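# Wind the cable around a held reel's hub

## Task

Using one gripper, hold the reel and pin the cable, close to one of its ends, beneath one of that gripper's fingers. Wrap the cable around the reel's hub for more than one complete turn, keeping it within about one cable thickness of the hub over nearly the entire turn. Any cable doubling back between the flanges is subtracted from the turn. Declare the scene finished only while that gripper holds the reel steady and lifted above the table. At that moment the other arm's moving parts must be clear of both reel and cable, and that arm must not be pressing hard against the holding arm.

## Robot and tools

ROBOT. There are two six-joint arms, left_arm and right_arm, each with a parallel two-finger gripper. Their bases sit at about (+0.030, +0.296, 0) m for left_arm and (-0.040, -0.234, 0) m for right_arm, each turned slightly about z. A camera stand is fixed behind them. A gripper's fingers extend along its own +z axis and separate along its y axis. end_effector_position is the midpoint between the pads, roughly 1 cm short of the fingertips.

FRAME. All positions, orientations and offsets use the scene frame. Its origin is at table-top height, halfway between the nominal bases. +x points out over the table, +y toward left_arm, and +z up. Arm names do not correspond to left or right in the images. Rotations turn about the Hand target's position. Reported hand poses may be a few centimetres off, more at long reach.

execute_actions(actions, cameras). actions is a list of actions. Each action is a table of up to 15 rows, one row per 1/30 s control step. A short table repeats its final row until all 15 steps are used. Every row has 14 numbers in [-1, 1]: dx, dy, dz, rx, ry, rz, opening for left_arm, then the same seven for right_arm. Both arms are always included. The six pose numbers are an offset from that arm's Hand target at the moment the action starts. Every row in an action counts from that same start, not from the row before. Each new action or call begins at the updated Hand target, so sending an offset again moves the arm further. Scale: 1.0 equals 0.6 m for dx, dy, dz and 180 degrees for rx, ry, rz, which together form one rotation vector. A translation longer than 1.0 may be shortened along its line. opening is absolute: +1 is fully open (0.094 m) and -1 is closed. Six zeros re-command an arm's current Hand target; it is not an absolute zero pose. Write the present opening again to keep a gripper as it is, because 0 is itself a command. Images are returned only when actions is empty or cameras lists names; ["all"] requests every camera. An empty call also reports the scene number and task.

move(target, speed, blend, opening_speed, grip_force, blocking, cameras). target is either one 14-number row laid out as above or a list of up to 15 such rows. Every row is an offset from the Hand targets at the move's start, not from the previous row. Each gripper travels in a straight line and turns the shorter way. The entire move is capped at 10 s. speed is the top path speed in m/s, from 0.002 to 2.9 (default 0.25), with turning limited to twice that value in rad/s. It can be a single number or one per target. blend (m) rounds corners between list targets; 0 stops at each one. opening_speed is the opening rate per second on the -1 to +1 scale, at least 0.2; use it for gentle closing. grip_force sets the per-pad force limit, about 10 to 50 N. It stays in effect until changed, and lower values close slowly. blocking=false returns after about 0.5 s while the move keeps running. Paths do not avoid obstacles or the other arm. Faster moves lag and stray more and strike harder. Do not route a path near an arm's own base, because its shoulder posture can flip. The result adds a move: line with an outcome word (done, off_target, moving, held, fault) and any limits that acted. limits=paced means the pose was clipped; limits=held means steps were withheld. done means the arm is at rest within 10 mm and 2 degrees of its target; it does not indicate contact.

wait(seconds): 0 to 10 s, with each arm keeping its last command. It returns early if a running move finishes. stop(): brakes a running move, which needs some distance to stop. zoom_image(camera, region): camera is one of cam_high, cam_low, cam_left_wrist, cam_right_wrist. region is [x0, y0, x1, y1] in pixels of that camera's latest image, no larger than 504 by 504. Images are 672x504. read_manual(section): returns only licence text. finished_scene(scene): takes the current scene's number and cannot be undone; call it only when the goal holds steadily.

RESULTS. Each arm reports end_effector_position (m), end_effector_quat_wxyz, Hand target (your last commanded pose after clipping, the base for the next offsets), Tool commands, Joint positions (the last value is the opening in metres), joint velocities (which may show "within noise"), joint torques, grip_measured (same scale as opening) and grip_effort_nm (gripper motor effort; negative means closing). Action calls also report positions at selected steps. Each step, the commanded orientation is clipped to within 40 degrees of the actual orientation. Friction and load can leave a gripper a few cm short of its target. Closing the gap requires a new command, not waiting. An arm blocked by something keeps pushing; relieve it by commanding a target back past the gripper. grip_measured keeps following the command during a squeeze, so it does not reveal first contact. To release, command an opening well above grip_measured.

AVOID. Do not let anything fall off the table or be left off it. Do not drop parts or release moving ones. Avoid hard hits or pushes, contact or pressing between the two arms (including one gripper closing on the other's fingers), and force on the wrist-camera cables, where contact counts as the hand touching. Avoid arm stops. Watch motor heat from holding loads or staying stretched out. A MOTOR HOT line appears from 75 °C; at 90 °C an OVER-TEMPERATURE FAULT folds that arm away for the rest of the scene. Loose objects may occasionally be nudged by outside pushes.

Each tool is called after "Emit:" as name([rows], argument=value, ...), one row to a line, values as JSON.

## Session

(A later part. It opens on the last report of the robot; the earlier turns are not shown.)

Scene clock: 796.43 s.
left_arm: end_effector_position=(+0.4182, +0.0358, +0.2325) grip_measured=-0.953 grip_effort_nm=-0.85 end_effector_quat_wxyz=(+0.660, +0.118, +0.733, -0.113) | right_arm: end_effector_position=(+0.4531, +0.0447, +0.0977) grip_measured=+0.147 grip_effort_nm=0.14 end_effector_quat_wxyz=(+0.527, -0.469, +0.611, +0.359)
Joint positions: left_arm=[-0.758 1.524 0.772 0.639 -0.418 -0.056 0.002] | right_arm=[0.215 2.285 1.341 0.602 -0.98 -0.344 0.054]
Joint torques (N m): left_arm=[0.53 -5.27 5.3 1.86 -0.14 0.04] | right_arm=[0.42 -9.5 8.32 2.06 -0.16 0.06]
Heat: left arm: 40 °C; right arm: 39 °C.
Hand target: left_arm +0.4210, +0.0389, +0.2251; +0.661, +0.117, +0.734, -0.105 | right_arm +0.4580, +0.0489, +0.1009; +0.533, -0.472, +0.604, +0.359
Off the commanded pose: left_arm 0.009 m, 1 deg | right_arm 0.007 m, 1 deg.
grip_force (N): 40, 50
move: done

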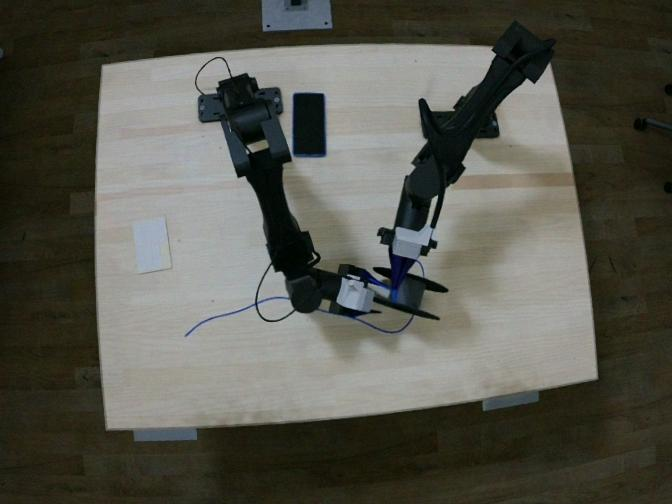

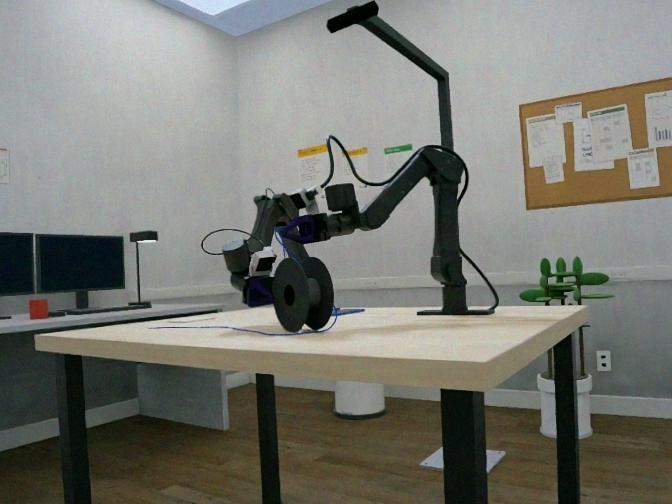

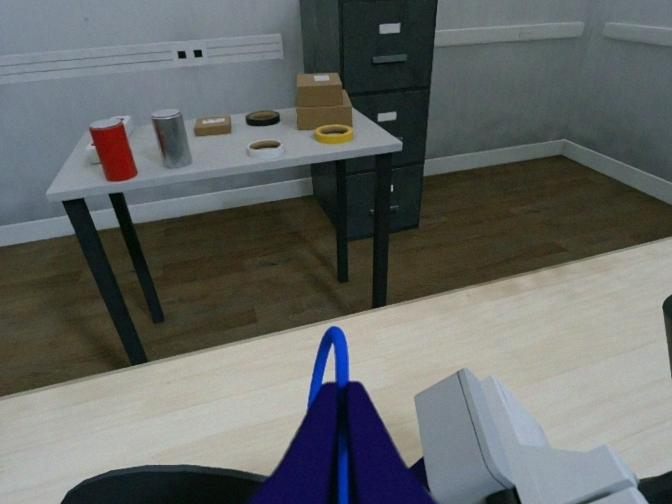

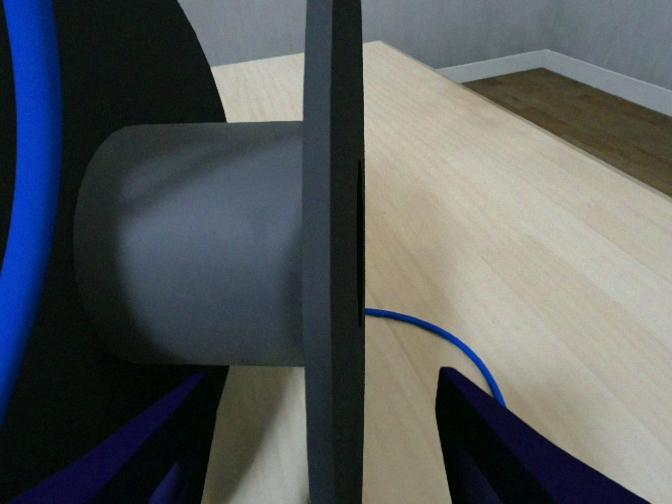

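Emit:
move(target=[0.0317, 0.0333, -0.005, 0, 0, 0, -1.0, 0, 0, 0, 0, 0, 0, 0.15], speed=0.06, cameras=["cam_high", "cam_right_wrist", "cam_left_wrist"])

Emit:
zoom_image(camera="cam_high", region=[330, 240, 460, 330])

Scene clock: 816.50 s.
left_arm: end_effector_position=(+0.4388, +0.0596, +0.2306) grip_measured=-0.953 grip_effort_nm=-0.85 end_effector_quat_wxyz=(+0.662, +0.110, +0.734, -0.106) | right_arm: end_effector_position=(+0.4531, +0.0447, +0.0977) grip_measured=+0.147 grip_effort_nm=0.14 end_effector_quat_wxyz=(+0.527, -0.469, +0.611, +0.359)
Joint positions: left_arm=[-0.665 1.537 0.772 0.657 -0.347 -0.046 0.002] | right_arm=[0.215 2.285 1.341 0.602 -0.98 -0.344 0.054]
Joint torques (N m): left_arm=[0.36 -5.23 5.19 1.9 0.12 0.05] | right_arm=[0.47 -9.48 8.36 2.06 -0.15 0.07]
Heat: left arm: 41 °C; right arm: 40 °C.
Hand target: left_arm +0.4400, +0.0588, +0.2220; +0.661, +0.117, +0.734, -0.105 | right_arm +0.4580, +0.0489, +0.1009; +0.533, -0.472, +0.604, +0.359
Off the commanded pose: left_arm 0.009 m, 1 deg | right_arm 0.007 m, 1 deg.
grip_force (N): 40, 50
move: done
Images, in order (width x height): cam_high 672x504, cam_left_wrist 672x504, cam_right_wrist 672x504.

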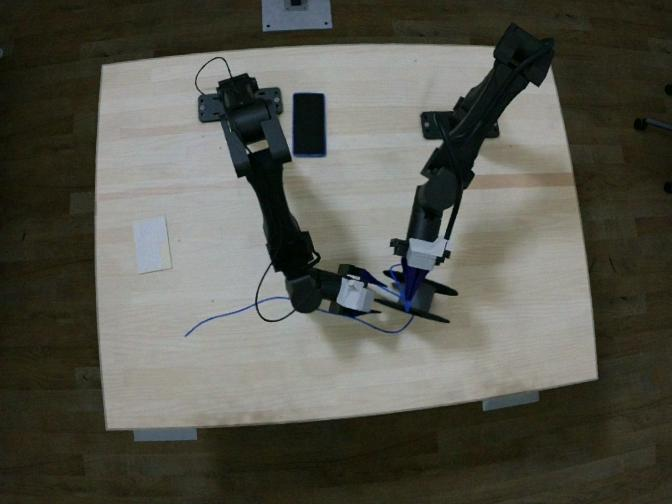

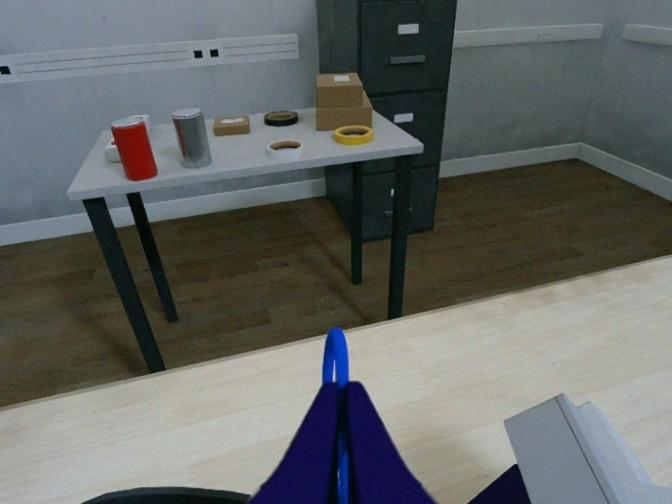

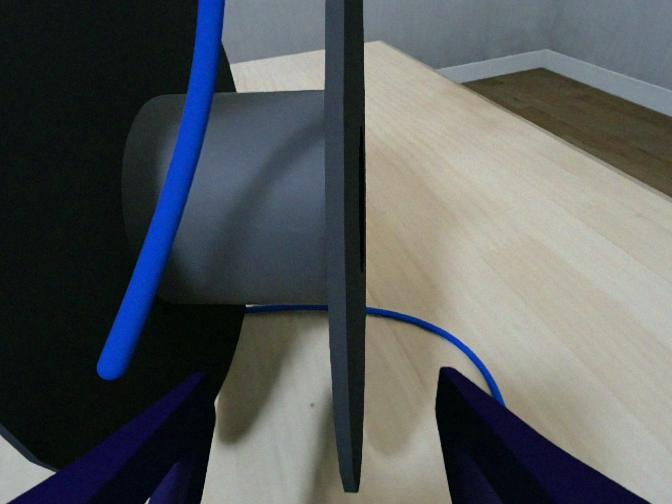

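Scaled by 3.877.

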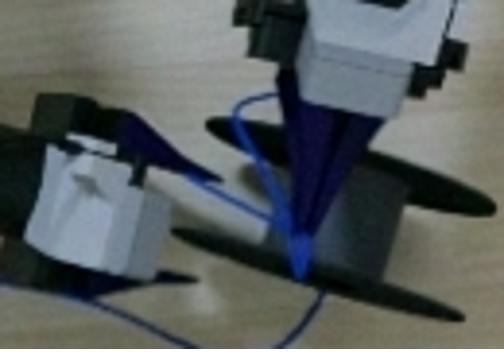

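Emit:
move(target=[0.0375, 0.0503, 0, 0.079, -0.0251, -0.0085, -1.0, 0.0187, 0.056, 0.003, 0, 0, 0, 0.15], speed=0.06, cameras=["cam_high", "cam_right_wrist"])

Emit:
zoom_image(camera="cam_high", region=[330, 240, 460, 330])

Scene clock: 861.03 s.
left_arm: end_effector_position=(+0.4600, +0.0898, +0.2267) grip_measured=-0.953 grip_effort_nm=-0.85 end_effector_quat_wxyz=(+0.667, +0.208, +0.715, -0.015) | right_arm: end_effector_position=(+0.4666, +0.0759, +0.1041) grip_measured=+0.147 grip_effort_nm=0.14 end_effector_quat_wxyz=(+0.537, -0.471, +0.603, +0.355)
Joint positions: left_arm=[-0.542 1.545 0.772 0.659 -0.227 0.235 0.002] | right_arm=[0.272 2.342 1.45 0.602 -0.926 -0.312 0.054]
Joint torques (N m): left_arm=[0.54 -5.3 5.85 1.91 0.09 0] | right_arm=[0.96 -9.91 8.73 1.82 -0.09 0.07]
Heat: left arm: 43 °C; right arm: 40 °C.
Hand target: left_arm +0.4625, +0.0890, +0.2220; +0.668, +0.211, +0.713, -0.017 | right_arm +0.4692, +0.0825, +0.1029; +0.533, -0.472, +0.603, +0.359
Off the commanded pose: left_arm 0.005 m, 0 deg | right_arm 0.007 m, 1 deg.
grip_force (N): 40, 50
move: done
Images, in order (width x height): cam_high 672x504, cam_right_wrist 672x504.

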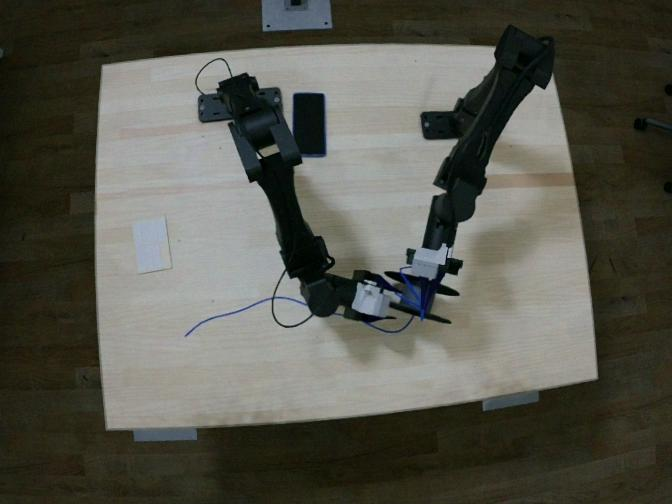

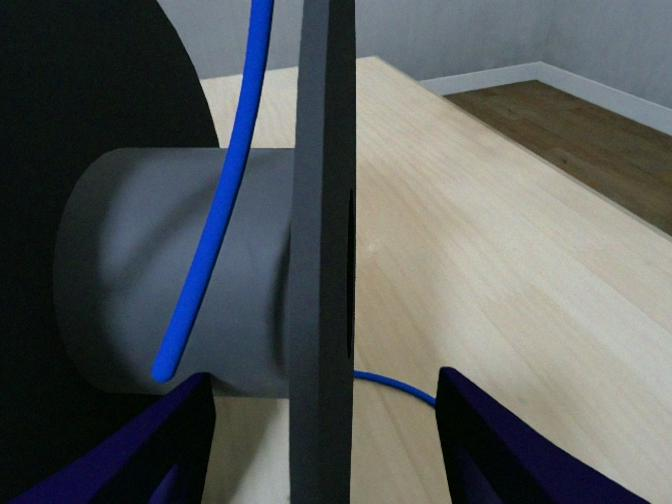

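Scaled by 3.877.

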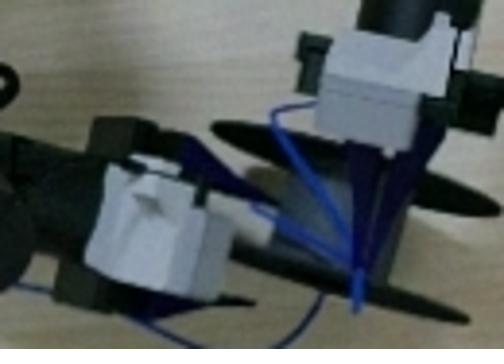

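Emit:
zoom_image(camera="cam_right_wrist", region=[120, 0, 400, 420])

Scaled by 1.200.

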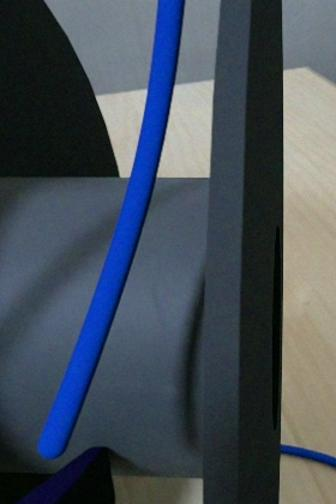

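Emit:
move(target=[0.0035, 0.0075, -0.0617, -0.0067, -0.0212, 0, -1.0, 0, 0, 0, 0, 0, 0, 0.15], speed=0.05, cameras=["cam_high", "cam_right_wrist", "cam_low"])

Emit:
zoom_image(camera="cam_right_wrist", region=[120, 0, 480, 504])

Scene clock: 892.83 s.
left_arm: end_effector_position=(+0.4630, +0.0897, +0.2035) grip_measured=-0.953 grip_effort_nm=-0.85 end_effector_quat_wxyz=(+0.707, +0.200, +0.679, -0.023) | right_arm: end_effector_position=(+0.4673, +0.0756, +0.1039) grip_measured=+0.147 grip_effort_nm=0.14 end_effector_quat_wxyz=(+0.537, -0.470, +0.604, +0.354)
Joint positions: left_arm=[-0.531 1.69 0.672 1.018 -0.203 0.253 0.002] | right_arm=[0.272 2.342 1.45 0.602 -0.921 -0.311 0.054]
Joint torques (N m): left_arm=[0.85 -5.18 4.16 1.69 0.04 0.02] | right_arm=[0.95 -9.89 8.73 1.85 -0.13 0.1]
Heat: left arm: 44 °C; right arm: 37 °C.
Hand target: left_arm +0.4645, +0.0936, +0.1849; +0.694, +0.205, +0.691, -0.018 | right_arm +0.4692, +0.0825, +0.1029; +0.533, -0.472, +0.603, +0.359
Off the commanded pose: left_arm 0.019 m, 2 deg | right_arm 0.007 m, 1 deg.
grip_force (N): 40, 50
move: off_target (left_arm)
Images, in order (width x height): cam_high 672x504, cam_low 672x504, cam_right_wrist 672x504.

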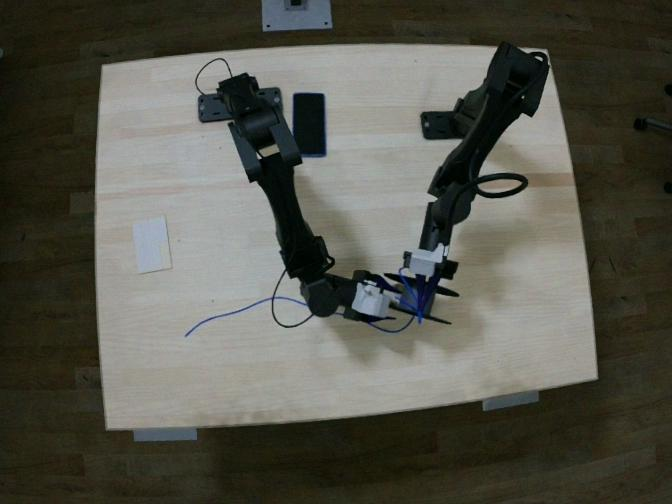

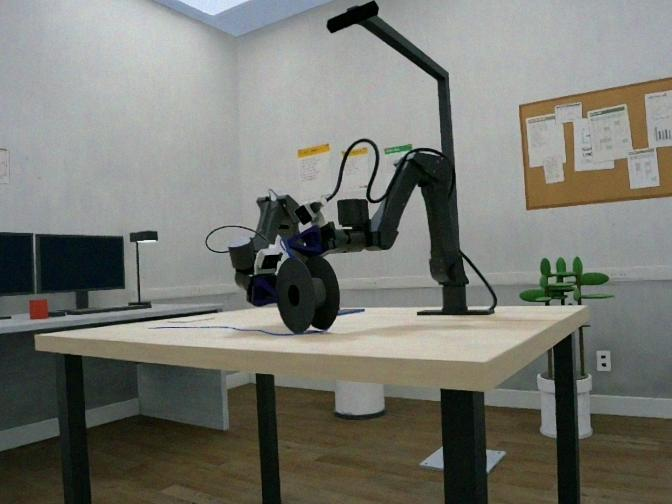

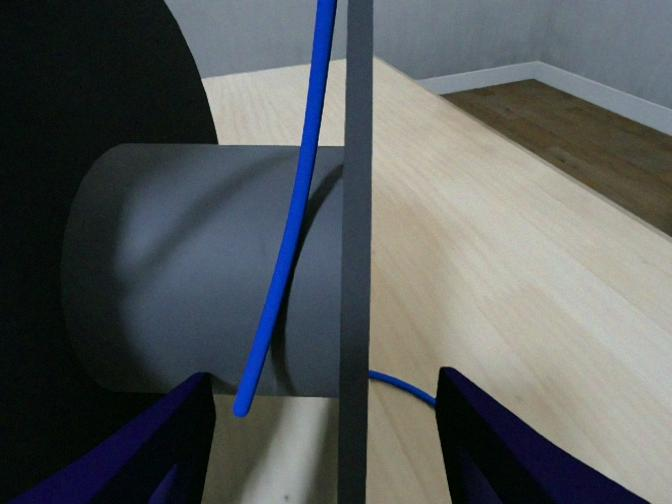

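Scaled by 1.000.

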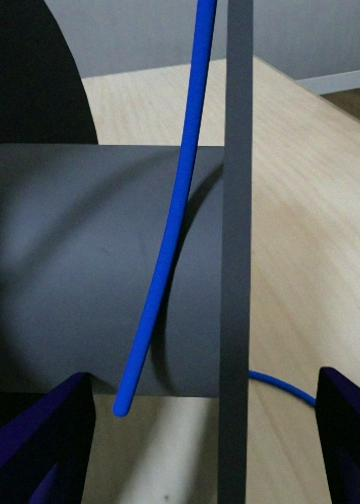

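Emit:
move(target=[0.0, 0.0, -0.022, 0, 0, 0, -1.0, 0, 0, 0, 0, 0, 0, 0.15], speed=0.05, cameras=["cam_high", "cam_right_wrist", "cam_left_wrist"])

Scene clock: 901.83 s.
left_arm: end_effector_position=(+0.4625, +0.0891, +0.2053) grip_measured=-0.953 grip_effort_nm=-0.85 end_effector_quat_wxyz=(+0.722, +0.194, +0.663, -0.028) | right_arm: end_effector_position=(+0.4675, +0.0756, +0.1039) grip_measured=+0.147 grip_effort_nm=0.14 end_effector_quat_wxyz=(+0.537, -0.470, +0.605, +0.354)
Joint positions: left_arm=[-0.531 1.723 0.657 1.113 -0.199 0.254 0.002] | right_arm=[0.272 2.342 1.45 0.602 -0.92 -0.311 0.054]
Joint torques (N m): left_arm=[0.84 -4.51 3.38 1.46 -0.03 -0.01] | right_arm=[0.96 -9.89 8.75 1.82 -0.13 0.09]
Heat: left arm: 43 °C; right arm: 37 °C.
Hand target: left_arm +0.4646, +0.0935, +0.1718; +0.694, +0.205, +0.690, -0.018 | right_arm +0.4692, +0.0825, +0.1029; +0.533, -0.472, +0.603, +0.359
Off the commanded pose: left_arm 0.034 m, 5 deg | right_arm 0.007 m, 1 deg.
grip_force (N): 40, 50
move: off_target (left_arm)
Images, in order (width x height): cam_high 672x504, cam_left_wrist 672x504, cam_right_wrist 672x504.

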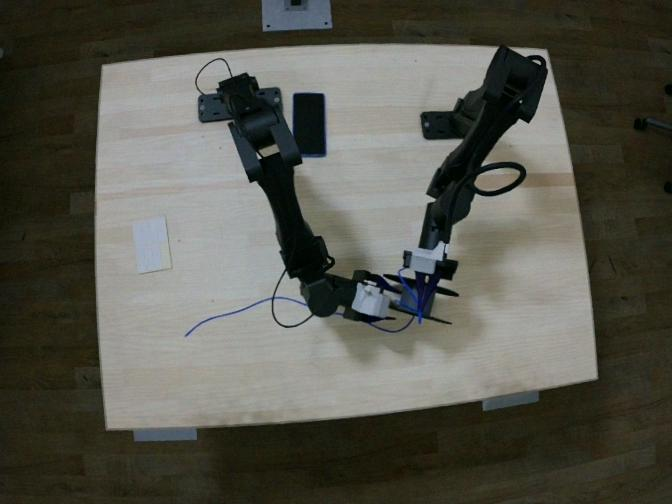

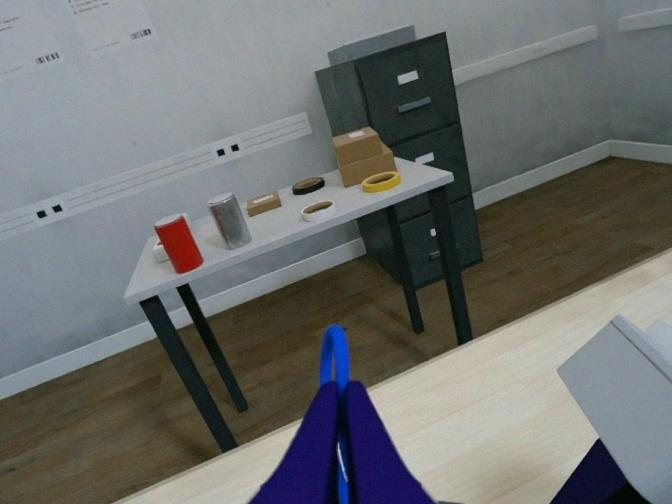

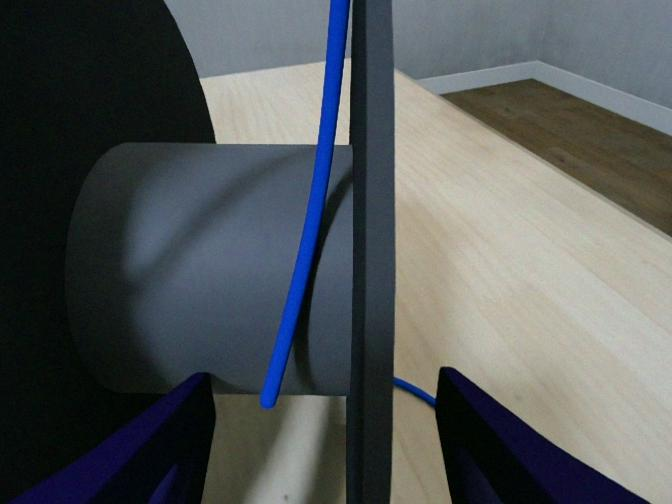

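Emit:
move(target=[0.0, 0.0, 0.03, 0, 0, 0, -1.0, 0.013, 0.008, 0.022, 0, 0, 0, 0.15], speed=0.05, cameras=["cam_right_wrist", "cam_left_wrist"])

Scene clock: 913.13 s.
left_arm: end_effector_position=(+0.4622, +0.0890, +0.2018) grip_measured=-0.953 grip_effort_nm=-0.85 end_effector_quat_wxyz=(+0.716, +0.198, +0.669, -0.027) | right_arm: end_effector_position=(+0.4763, +0.0785, +0.1168) grip_measured=+0.147 grip_effort_nm=0.14 end_effector_quat_wxyz=(+0.539, -0.469, +0.604, +0.353)
Joint positions: left_arm=[-0.531 1.718 0.657 1.089 -0.197 0.255 0.002] | right_arm=[0.273 2.343 1.511 0.548 -0.92 -0.308 0.054]
Joint torques (N m): left_arm=[0.88 -8.59 5.59 0.95 -0.05 -0.01] | right_arm=[1.37 -10.25 8.91 1.77 -0.1 0.08]
Heat: left arm: 41 °C; right arm: 37 °C.
Hand target: left_arm +0.4646, +0.0935, +0.1898; +0.694, +0.205, +0.690, -0.018 | right_arm +0.4770, +0.0873, +0.1158; +0.533, -0.472, +0.604, +0.359
Off the commanded pose: left_arm 0.013 m, 4 deg | right_arm 0.009 m, 1 deg.
grip_force (N): 40, 50
move: off_target (left_arm)
Images, in order (width x height): cam_left_wrist 672x504, cam_right_wrist 672x504.

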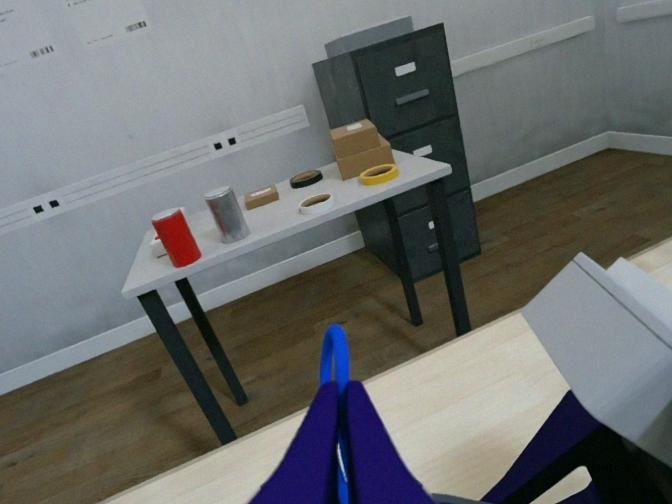

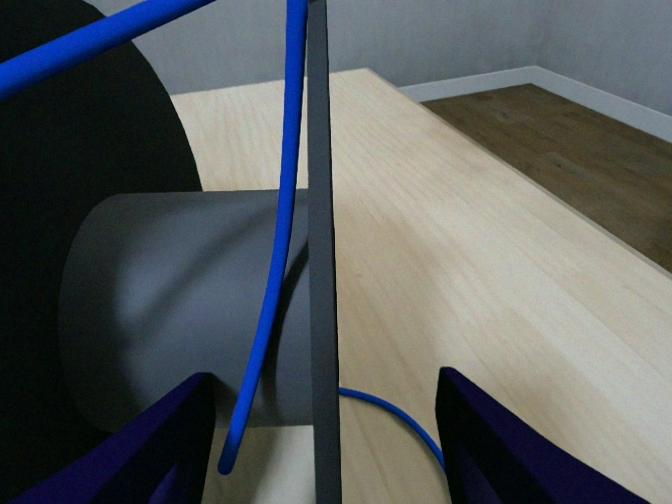

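Emit:
move(target=[0, 0, 0, 0, 0, 0, -1.0, 0, 0, 0, 0, 0, 0, -1.0], speed=0.05, opening_speed=0.5, cameras=["cam_right_wrist", "cam_left_wrist", "cam_high"])

Scene clock: 921.83 s.
left_arm: end_effector_position=(+0.4622, +0.0889, +0.2016) grip_measured=-0.954 grip_effort_nm=-0.85 end_effector_quat_wxyz=(+0.716, +0.198, +0.669, -0.027) | right_arm: end_effector_position=(+0.4767, +0.0782, +0.1160) grip_measured=-0.865 grip_effort_nm=-1.03 end_effector_quat_wxyz=(+0.538, -0.469, +0.605, +0.352)
Joint positions: left_arm=[-0.531 1.718 0.657 1.088 -0.197 0.255 0.002] | right_arm=[0.273 2.343 1.511 0.544 -0.916 -0.309 0.006]
Joint torques (N m): left_arm=[0.88 -8.59 5.6 0.95 -0.05 -0.02] | right_arm=[1.33 -10.21 8.95 1.8 -0.14 0.07]
Heat: left arm: 40 °C; right arm: 37 °C.
Hand target: left_arm +0.4646, +0.0935, +0.1898; +0.694, +0.205, +0.690, -0.018 | right_arm +0.4770, +0.0873, +0.1158; +0.533, -0.472, +0.604, +0.359
Off the commanded pose: left_arm 0.013 m, 4 deg | right_arm 0.009 m, 1 deg.
grip_force (N): 40, 50
move: off_target (left_arm)
Images, in order (width x height): cam_high 672x504, cam_left_wrist 672x504, cam_right_wrist 672x504.

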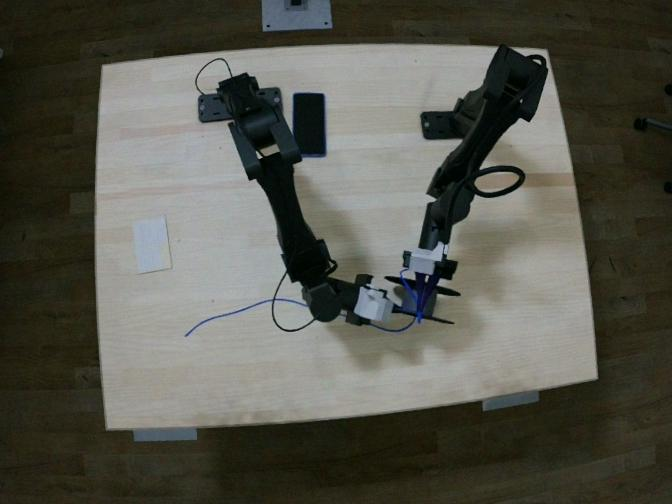

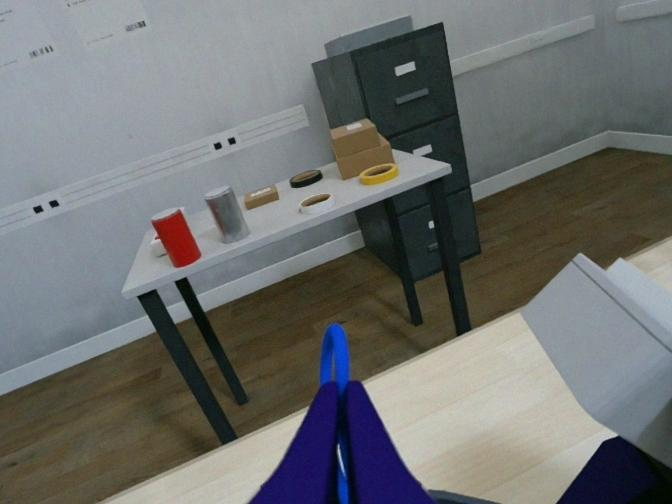

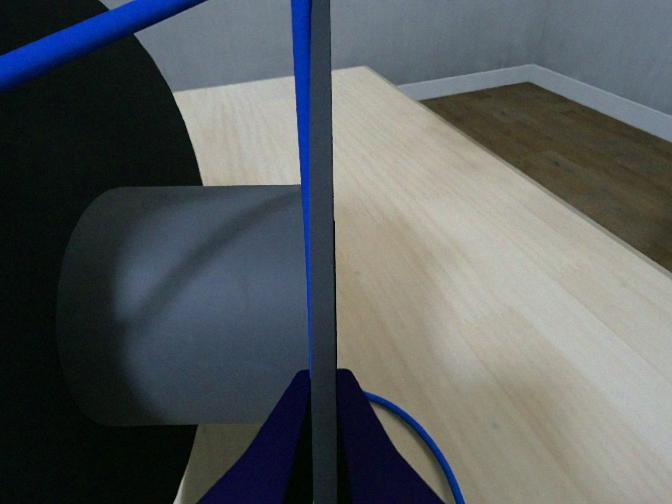

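Emit:
zoom_image(camera="cam_high", region=[340, 240, 480, 340])

Emit:
execute_actions(actions=[], cameras=["cam_low"])

Emit:
zoom_image(camera="cam_low", region=[220, 180, 400, 345])

Scaled by 3.600.

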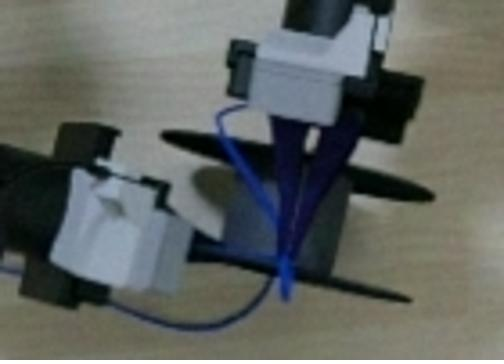

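Scene clock: 929.50 s.
left_arm: end_effector_position=(+0.4622, +0.0889, +0.2016) grip_measured=-0.954 grip_effort_nm=-0.85 end_effector_quat_wxyz=(+0.716, +0.198, +0.669, -0.027) | right_arm: end_effector_position=(+0.4767, +0.0782, +0.1160) grip_measured=-0.865 grip_effort_nm=-1.04 end_effector_quat_wxyz=(+0.538, -0.469, +0.605, +0.352)
Joint positions: left_arm=[-0.531 1.718 0.657 1.088 -0.197 0.256 0.002] | right_arm=[0.273 2.343 1.511 0.544 -0.916 -0.309 0.006]
Joint velocities: within noise
Joint torques (N m): left_arm=[0.88 -8.58 5.59 0.95 -0.05 -0.03] | right_arm=[1.32 -10.26 8.95 1.8 -0.14 0.08]
Heat: left arm: 39 °C; right arm: 37 °C.
Hand target: left_arm +0.4646, +0.0935, +0.1898; +0.694, +0.205, +0.690, -0.018 | right_arm +0.4770, +0.0873, +0.1158; +0.533, -0.472, +0.604, +0.359
Tool commands: left_gripper/opening=-1.0 right_gripper/opening=-1.0
Off the commanded pose: left_arm 0.013 m, 4 deg | right_arm 0.009 m, 1 deg.
grip_force (N): 40, 50
Images, in order (width x height): cam_low 672x504.

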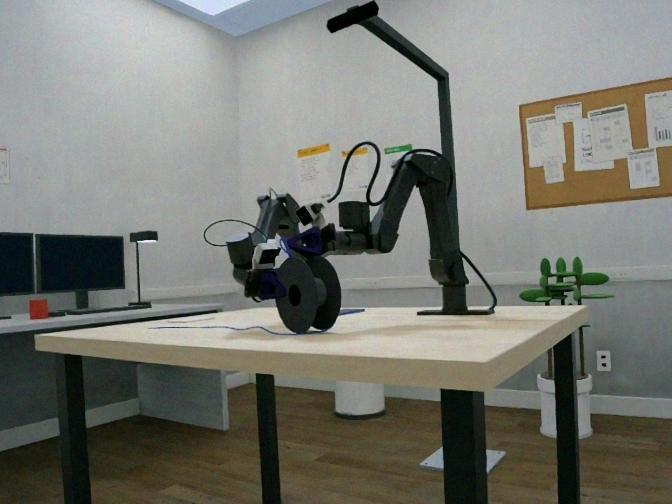

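Scaled by 2.800.

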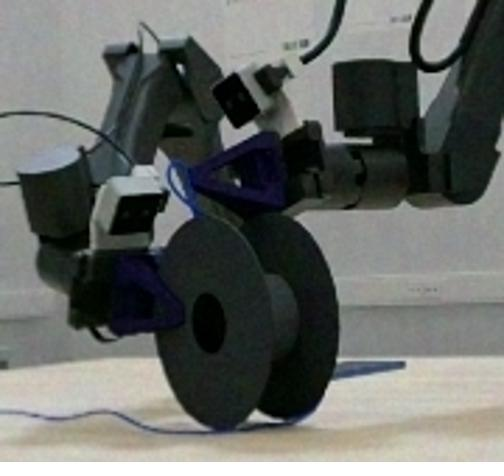

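Emit:
move(target=[0, 0, 0.008, 0, 0, 0, -0.55, 0, 0, 0, 0, 0, 0, -1.0], speed=0.03, opening_speed=0.6, grip_force=[20, 50], cameras=["all"])

Emit:
zoom_image(camera="cam_high", region=[340, 240, 480, 340])

Scene clock: 967.73 s.
left_arm: end_effector_position=(+0.4613, +0.0894, +0.2002) grip_measured=-0.552 grip_effort_nm=0.12 end_effector_quat_wxyz=(+0.710, +0.201, +0.675, -0.025) | right_arm: end_effector_position=(+0.4767, +0.0782, +0.1160) grip_measured=-0.865 grip_effort_nm=-1.04 end_effector_quat_wxyz=(+0.538, -0.469, +0.605, +0.352)
Joint positions: left_arm=[-0.531 1.704 0.657 1.056 -0.197 0.256 0.021] | right_arm=[0.273 2.343 1.511 0.544 -0.916 -0.309 0.006]
Joint torques (N m): left_arm=[0.9 -8.7 6.38 1.02 -0.05 -0.03] | right_arm=[1.33 -10.19 8.98 1.79 -0.14 0.07]
Heat: left arm: 37 °C; right arm: 38 °C.
Hand target: left_arm +0.4646, +0.0935, +0.1946; +0.694, +0.205, +0.690, -0.018 | right_arm +0.4770, +0.0873, +0.1158; +0.533, -0.472, +0.604, +0.359
Off the commanded pose: left_arm 0.008 m, 3 deg | right_arm 0.009 m, 1 deg.
grip_force (N): 20, 50
move: off_target (left_arm)

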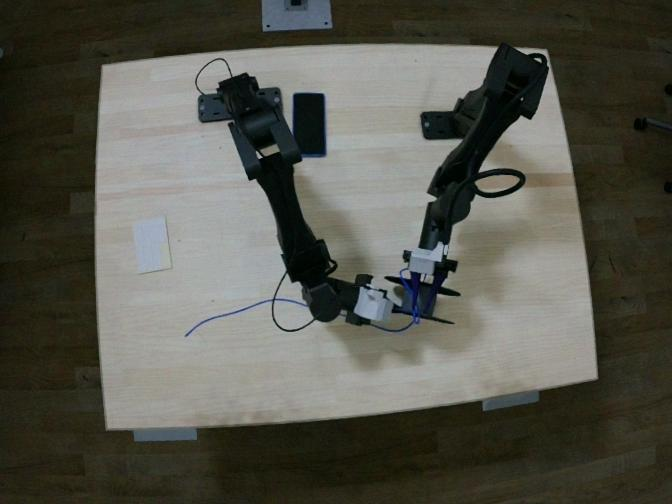

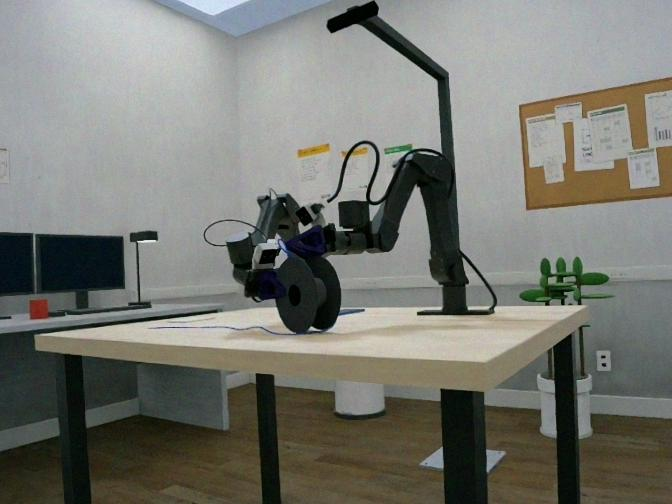

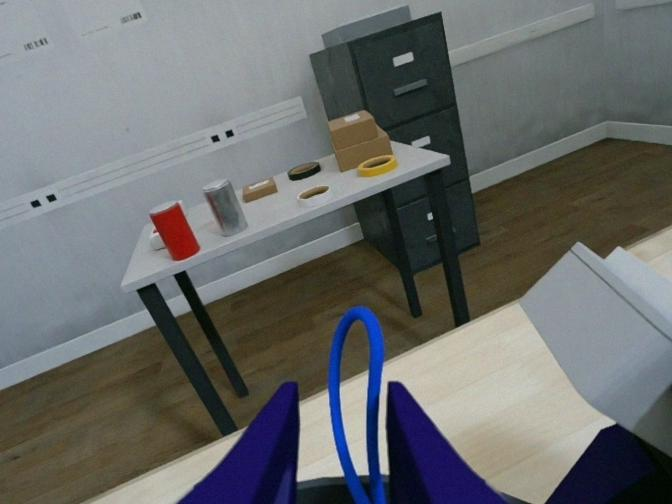

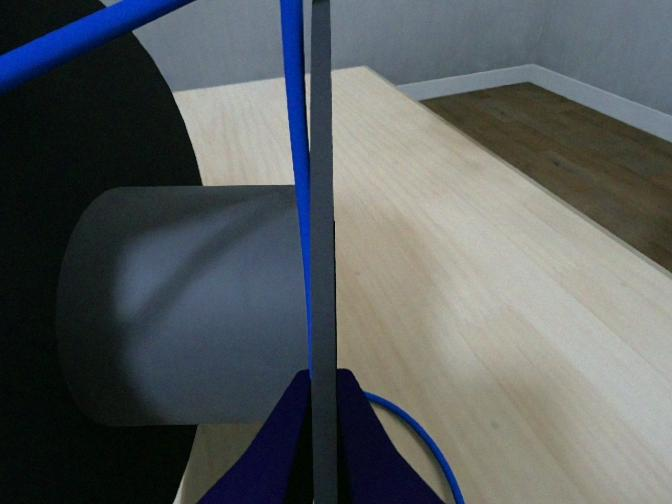

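Scaled by 3.600.

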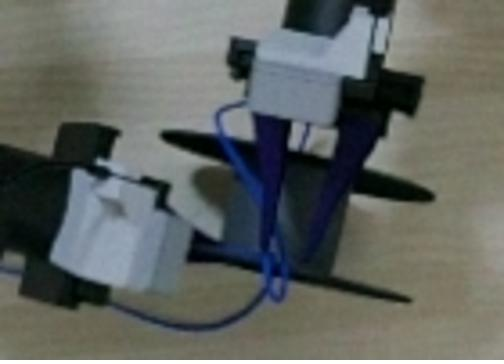

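Emit:
move([
  [0, 0, 0.02, 0, 0, 0, 0.3, 0, 0, 0, 0, 0, 0, -1.0],
  [-0.03, 0.01, 0.2, 0, 0, 0, 0.3, 0, 0, 0, 0, 0, 0, -1.0],
], speed=[0.05, 0.12], opening_speed=1.0, blend=[0.01, 0], cameras=["all"])

Emit:
zoom_image(camera="cam_high", region=[340, 240, 480, 340])

Scene clock: 1016.77 s.
left_arm: end_effector_position=(+0.4488, +0.0979, +0.2882) grip_measured=+0.298 grip_effort_nm=0.11 end_effector_quat_wxyz=(+0.674, +0.217, +0.706, -0.015) | right_arm: end_effector_position=(+0.4767, +0.0783, +0.1159) grip_measured=-0.865 grip_effort_nm=-1.04 end_effector_quat_wxyz=(+0.538, -0.469, +0.606, +0.352)
Joint positions: left_arm=[-0.53 1.39 0.881 0.415 -0.2 0.257 0.061] | right_arm=[0.273 2.343 1.511 0.544 -0.915 -0.309 0.006]
Joint torques (N m): left_arm=[-0.32 -8.29 9.17 1.62 -0.14 -0.05] | right_arm=[1.35 -10.19 8.92 1.79 -0.15 0.09]
Heat: left arm: 35 °C; right arm: 38 °C.
Hand target: left_arm +0.4466, +0.0996, +0.3145; +0.694, +0.205, +0.691, -0.017 | right_arm +0.4770, +0.0872, +0.1158; +0.533, -0.472, +0.604, +0.359
Off the commanded pose: left_arm 0.027 m, 3 deg | right_arm 0.009 m, 1 deg.
grip_force (N): 20, 50
move: off_target (left_arm); blend cut to 0 m at target 1

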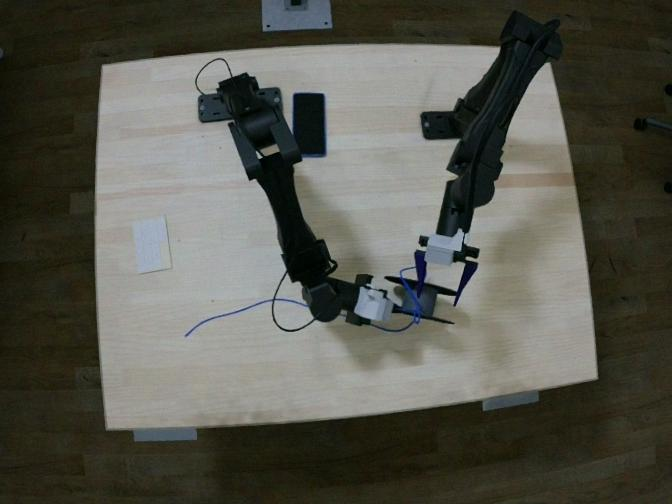

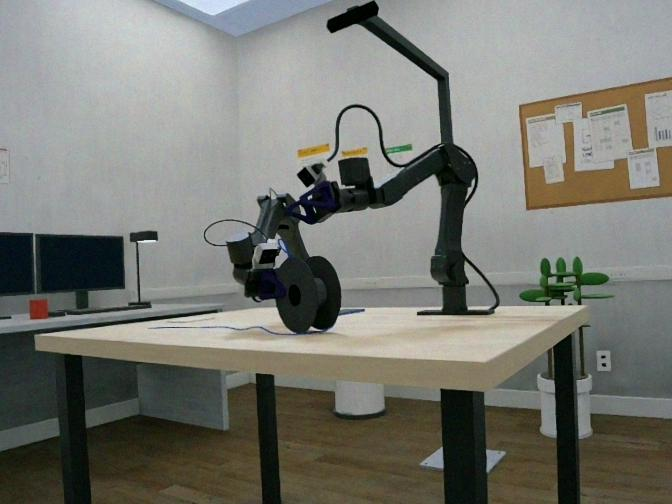

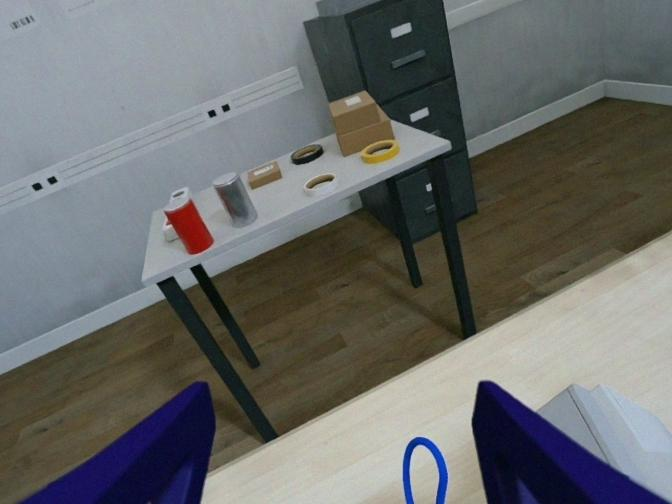

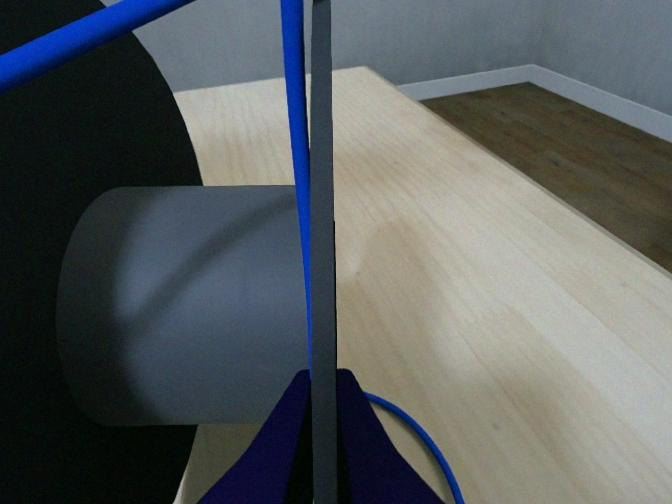

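Scaled by 3.600.

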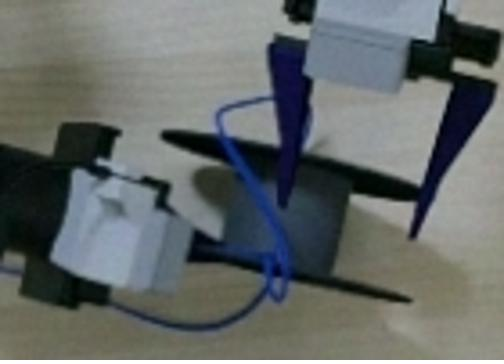

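Emit:
move([
  [-0.2443, 0.084, 0.0758, 0, 0, 0, 0.3, 0, 0, 0, 0, 0, 0, -1.0],
  [-0.2443, 0.084, 0.0758, 0, 0, 0, 0.3, 0, 0, 0.25, 0, 0, 0, -1.0],
  [-0.3443, -0.0993, 0.2592, -0.0777, 0.0337, -0.1463, 0.3, -0.2133, -0.3453, 0.69, 0.06, -0.0098, -0.1522, -1.0],
], speed=[0.2, 0.15, 0.2], blend=[0.03, 0.03, 0], cameras=["all"])

Emit:
zoom_image(camera="cam_high", region=[250, 80, 450, 290])

Emit:
zoom_image(camera="cam_low", region=[180, 80, 400, 340])

Scene clock: 1057.73 s.
left_arm: end_effector_position=(+0.2441, +0.0413, +0.4593) grip_measured=+0.298 grip_effort_nm=0.11 end_effector_quat_wxyz=(+0.653, +0.271, +0.660, -0.256) | right_arm: end_effector_position=(+0.3606, -0.1214, +0.5016) grip_measured=-0.865 grip_effort_nm=-1.03 end_effector_quat_wxyz=(+0.629, -0.255, +0.682, +0.273)
Joint positions: left_arm=[-1.013 0.956 1.255 -0.317 -0.241 0.012 0.061] | right_arm=[-0.079 1.458 1.795 -0.426 -0.816 -0.013 0.006]
Joint torques (N m): left_arm=[-0.61 -0.76 8.64 1.57 0.07 -0.11] | right_arm=[-0.49 -5.96 9.25 2.45 -0.22 0.15]
Heat: left arm: 38 °C; right arm: 39 °C.
Hand target: left_arm +0.2400, +0.0400, +0.4701; +0.654, +0.270, +0.654, -0.268 | right_arm +0.3488, -0.1200, +0.5299; +0.654, -0.269, +0.654, +0.270
Off the commanded pose: left_arm 0.012 m, 2 deg | right_arm 0.030 m, 5 deg.
grip_force (N): 20, 50
move: off_target (left_arm, right_arm)

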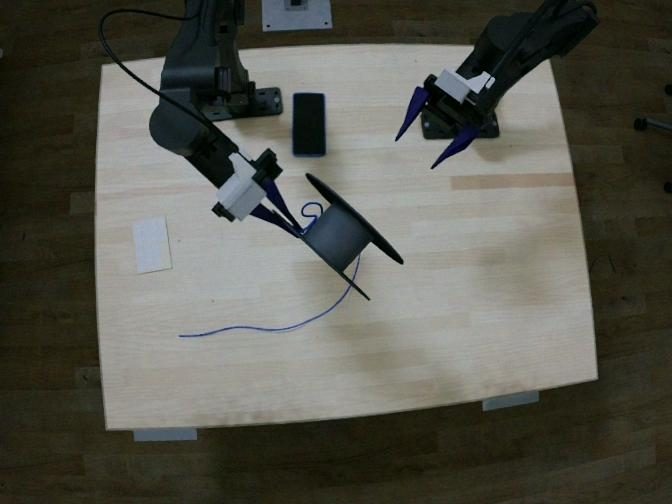

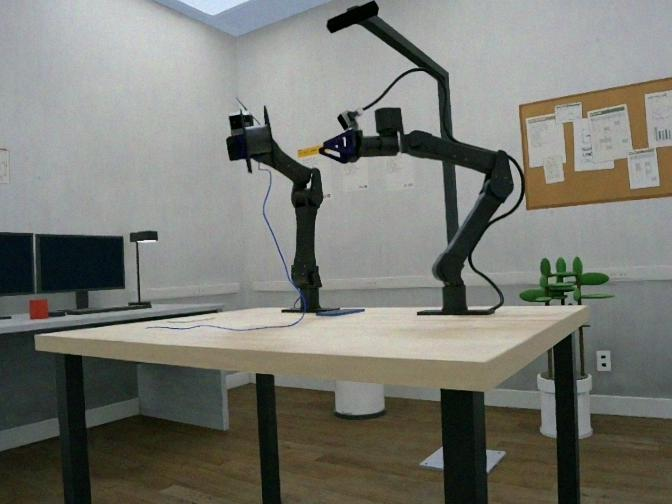

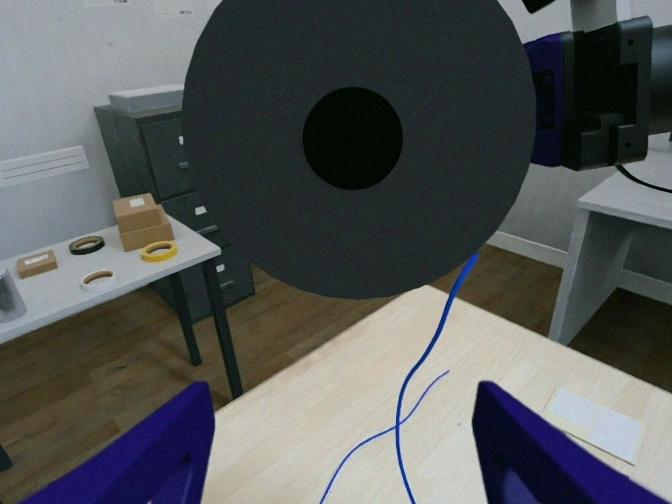

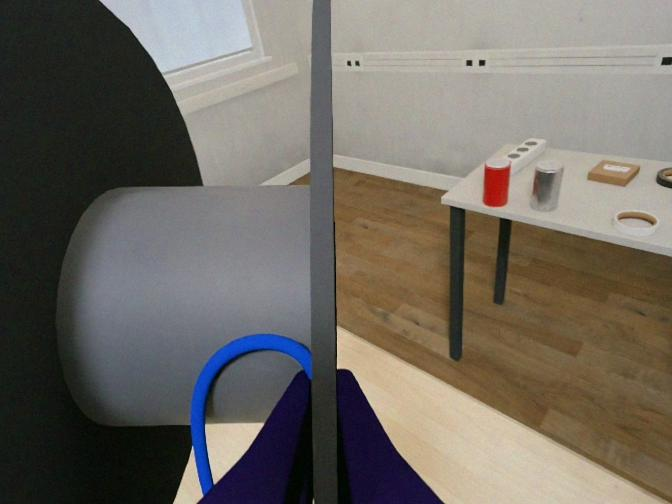

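Scaled by 2.400.

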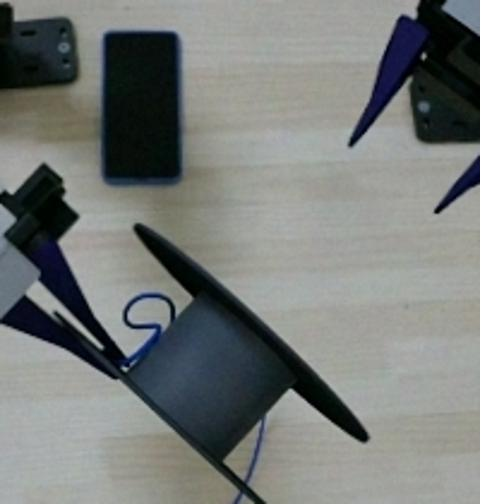

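Scaled by 1.938.

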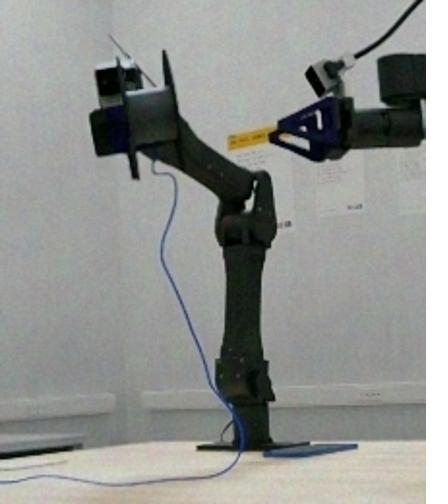

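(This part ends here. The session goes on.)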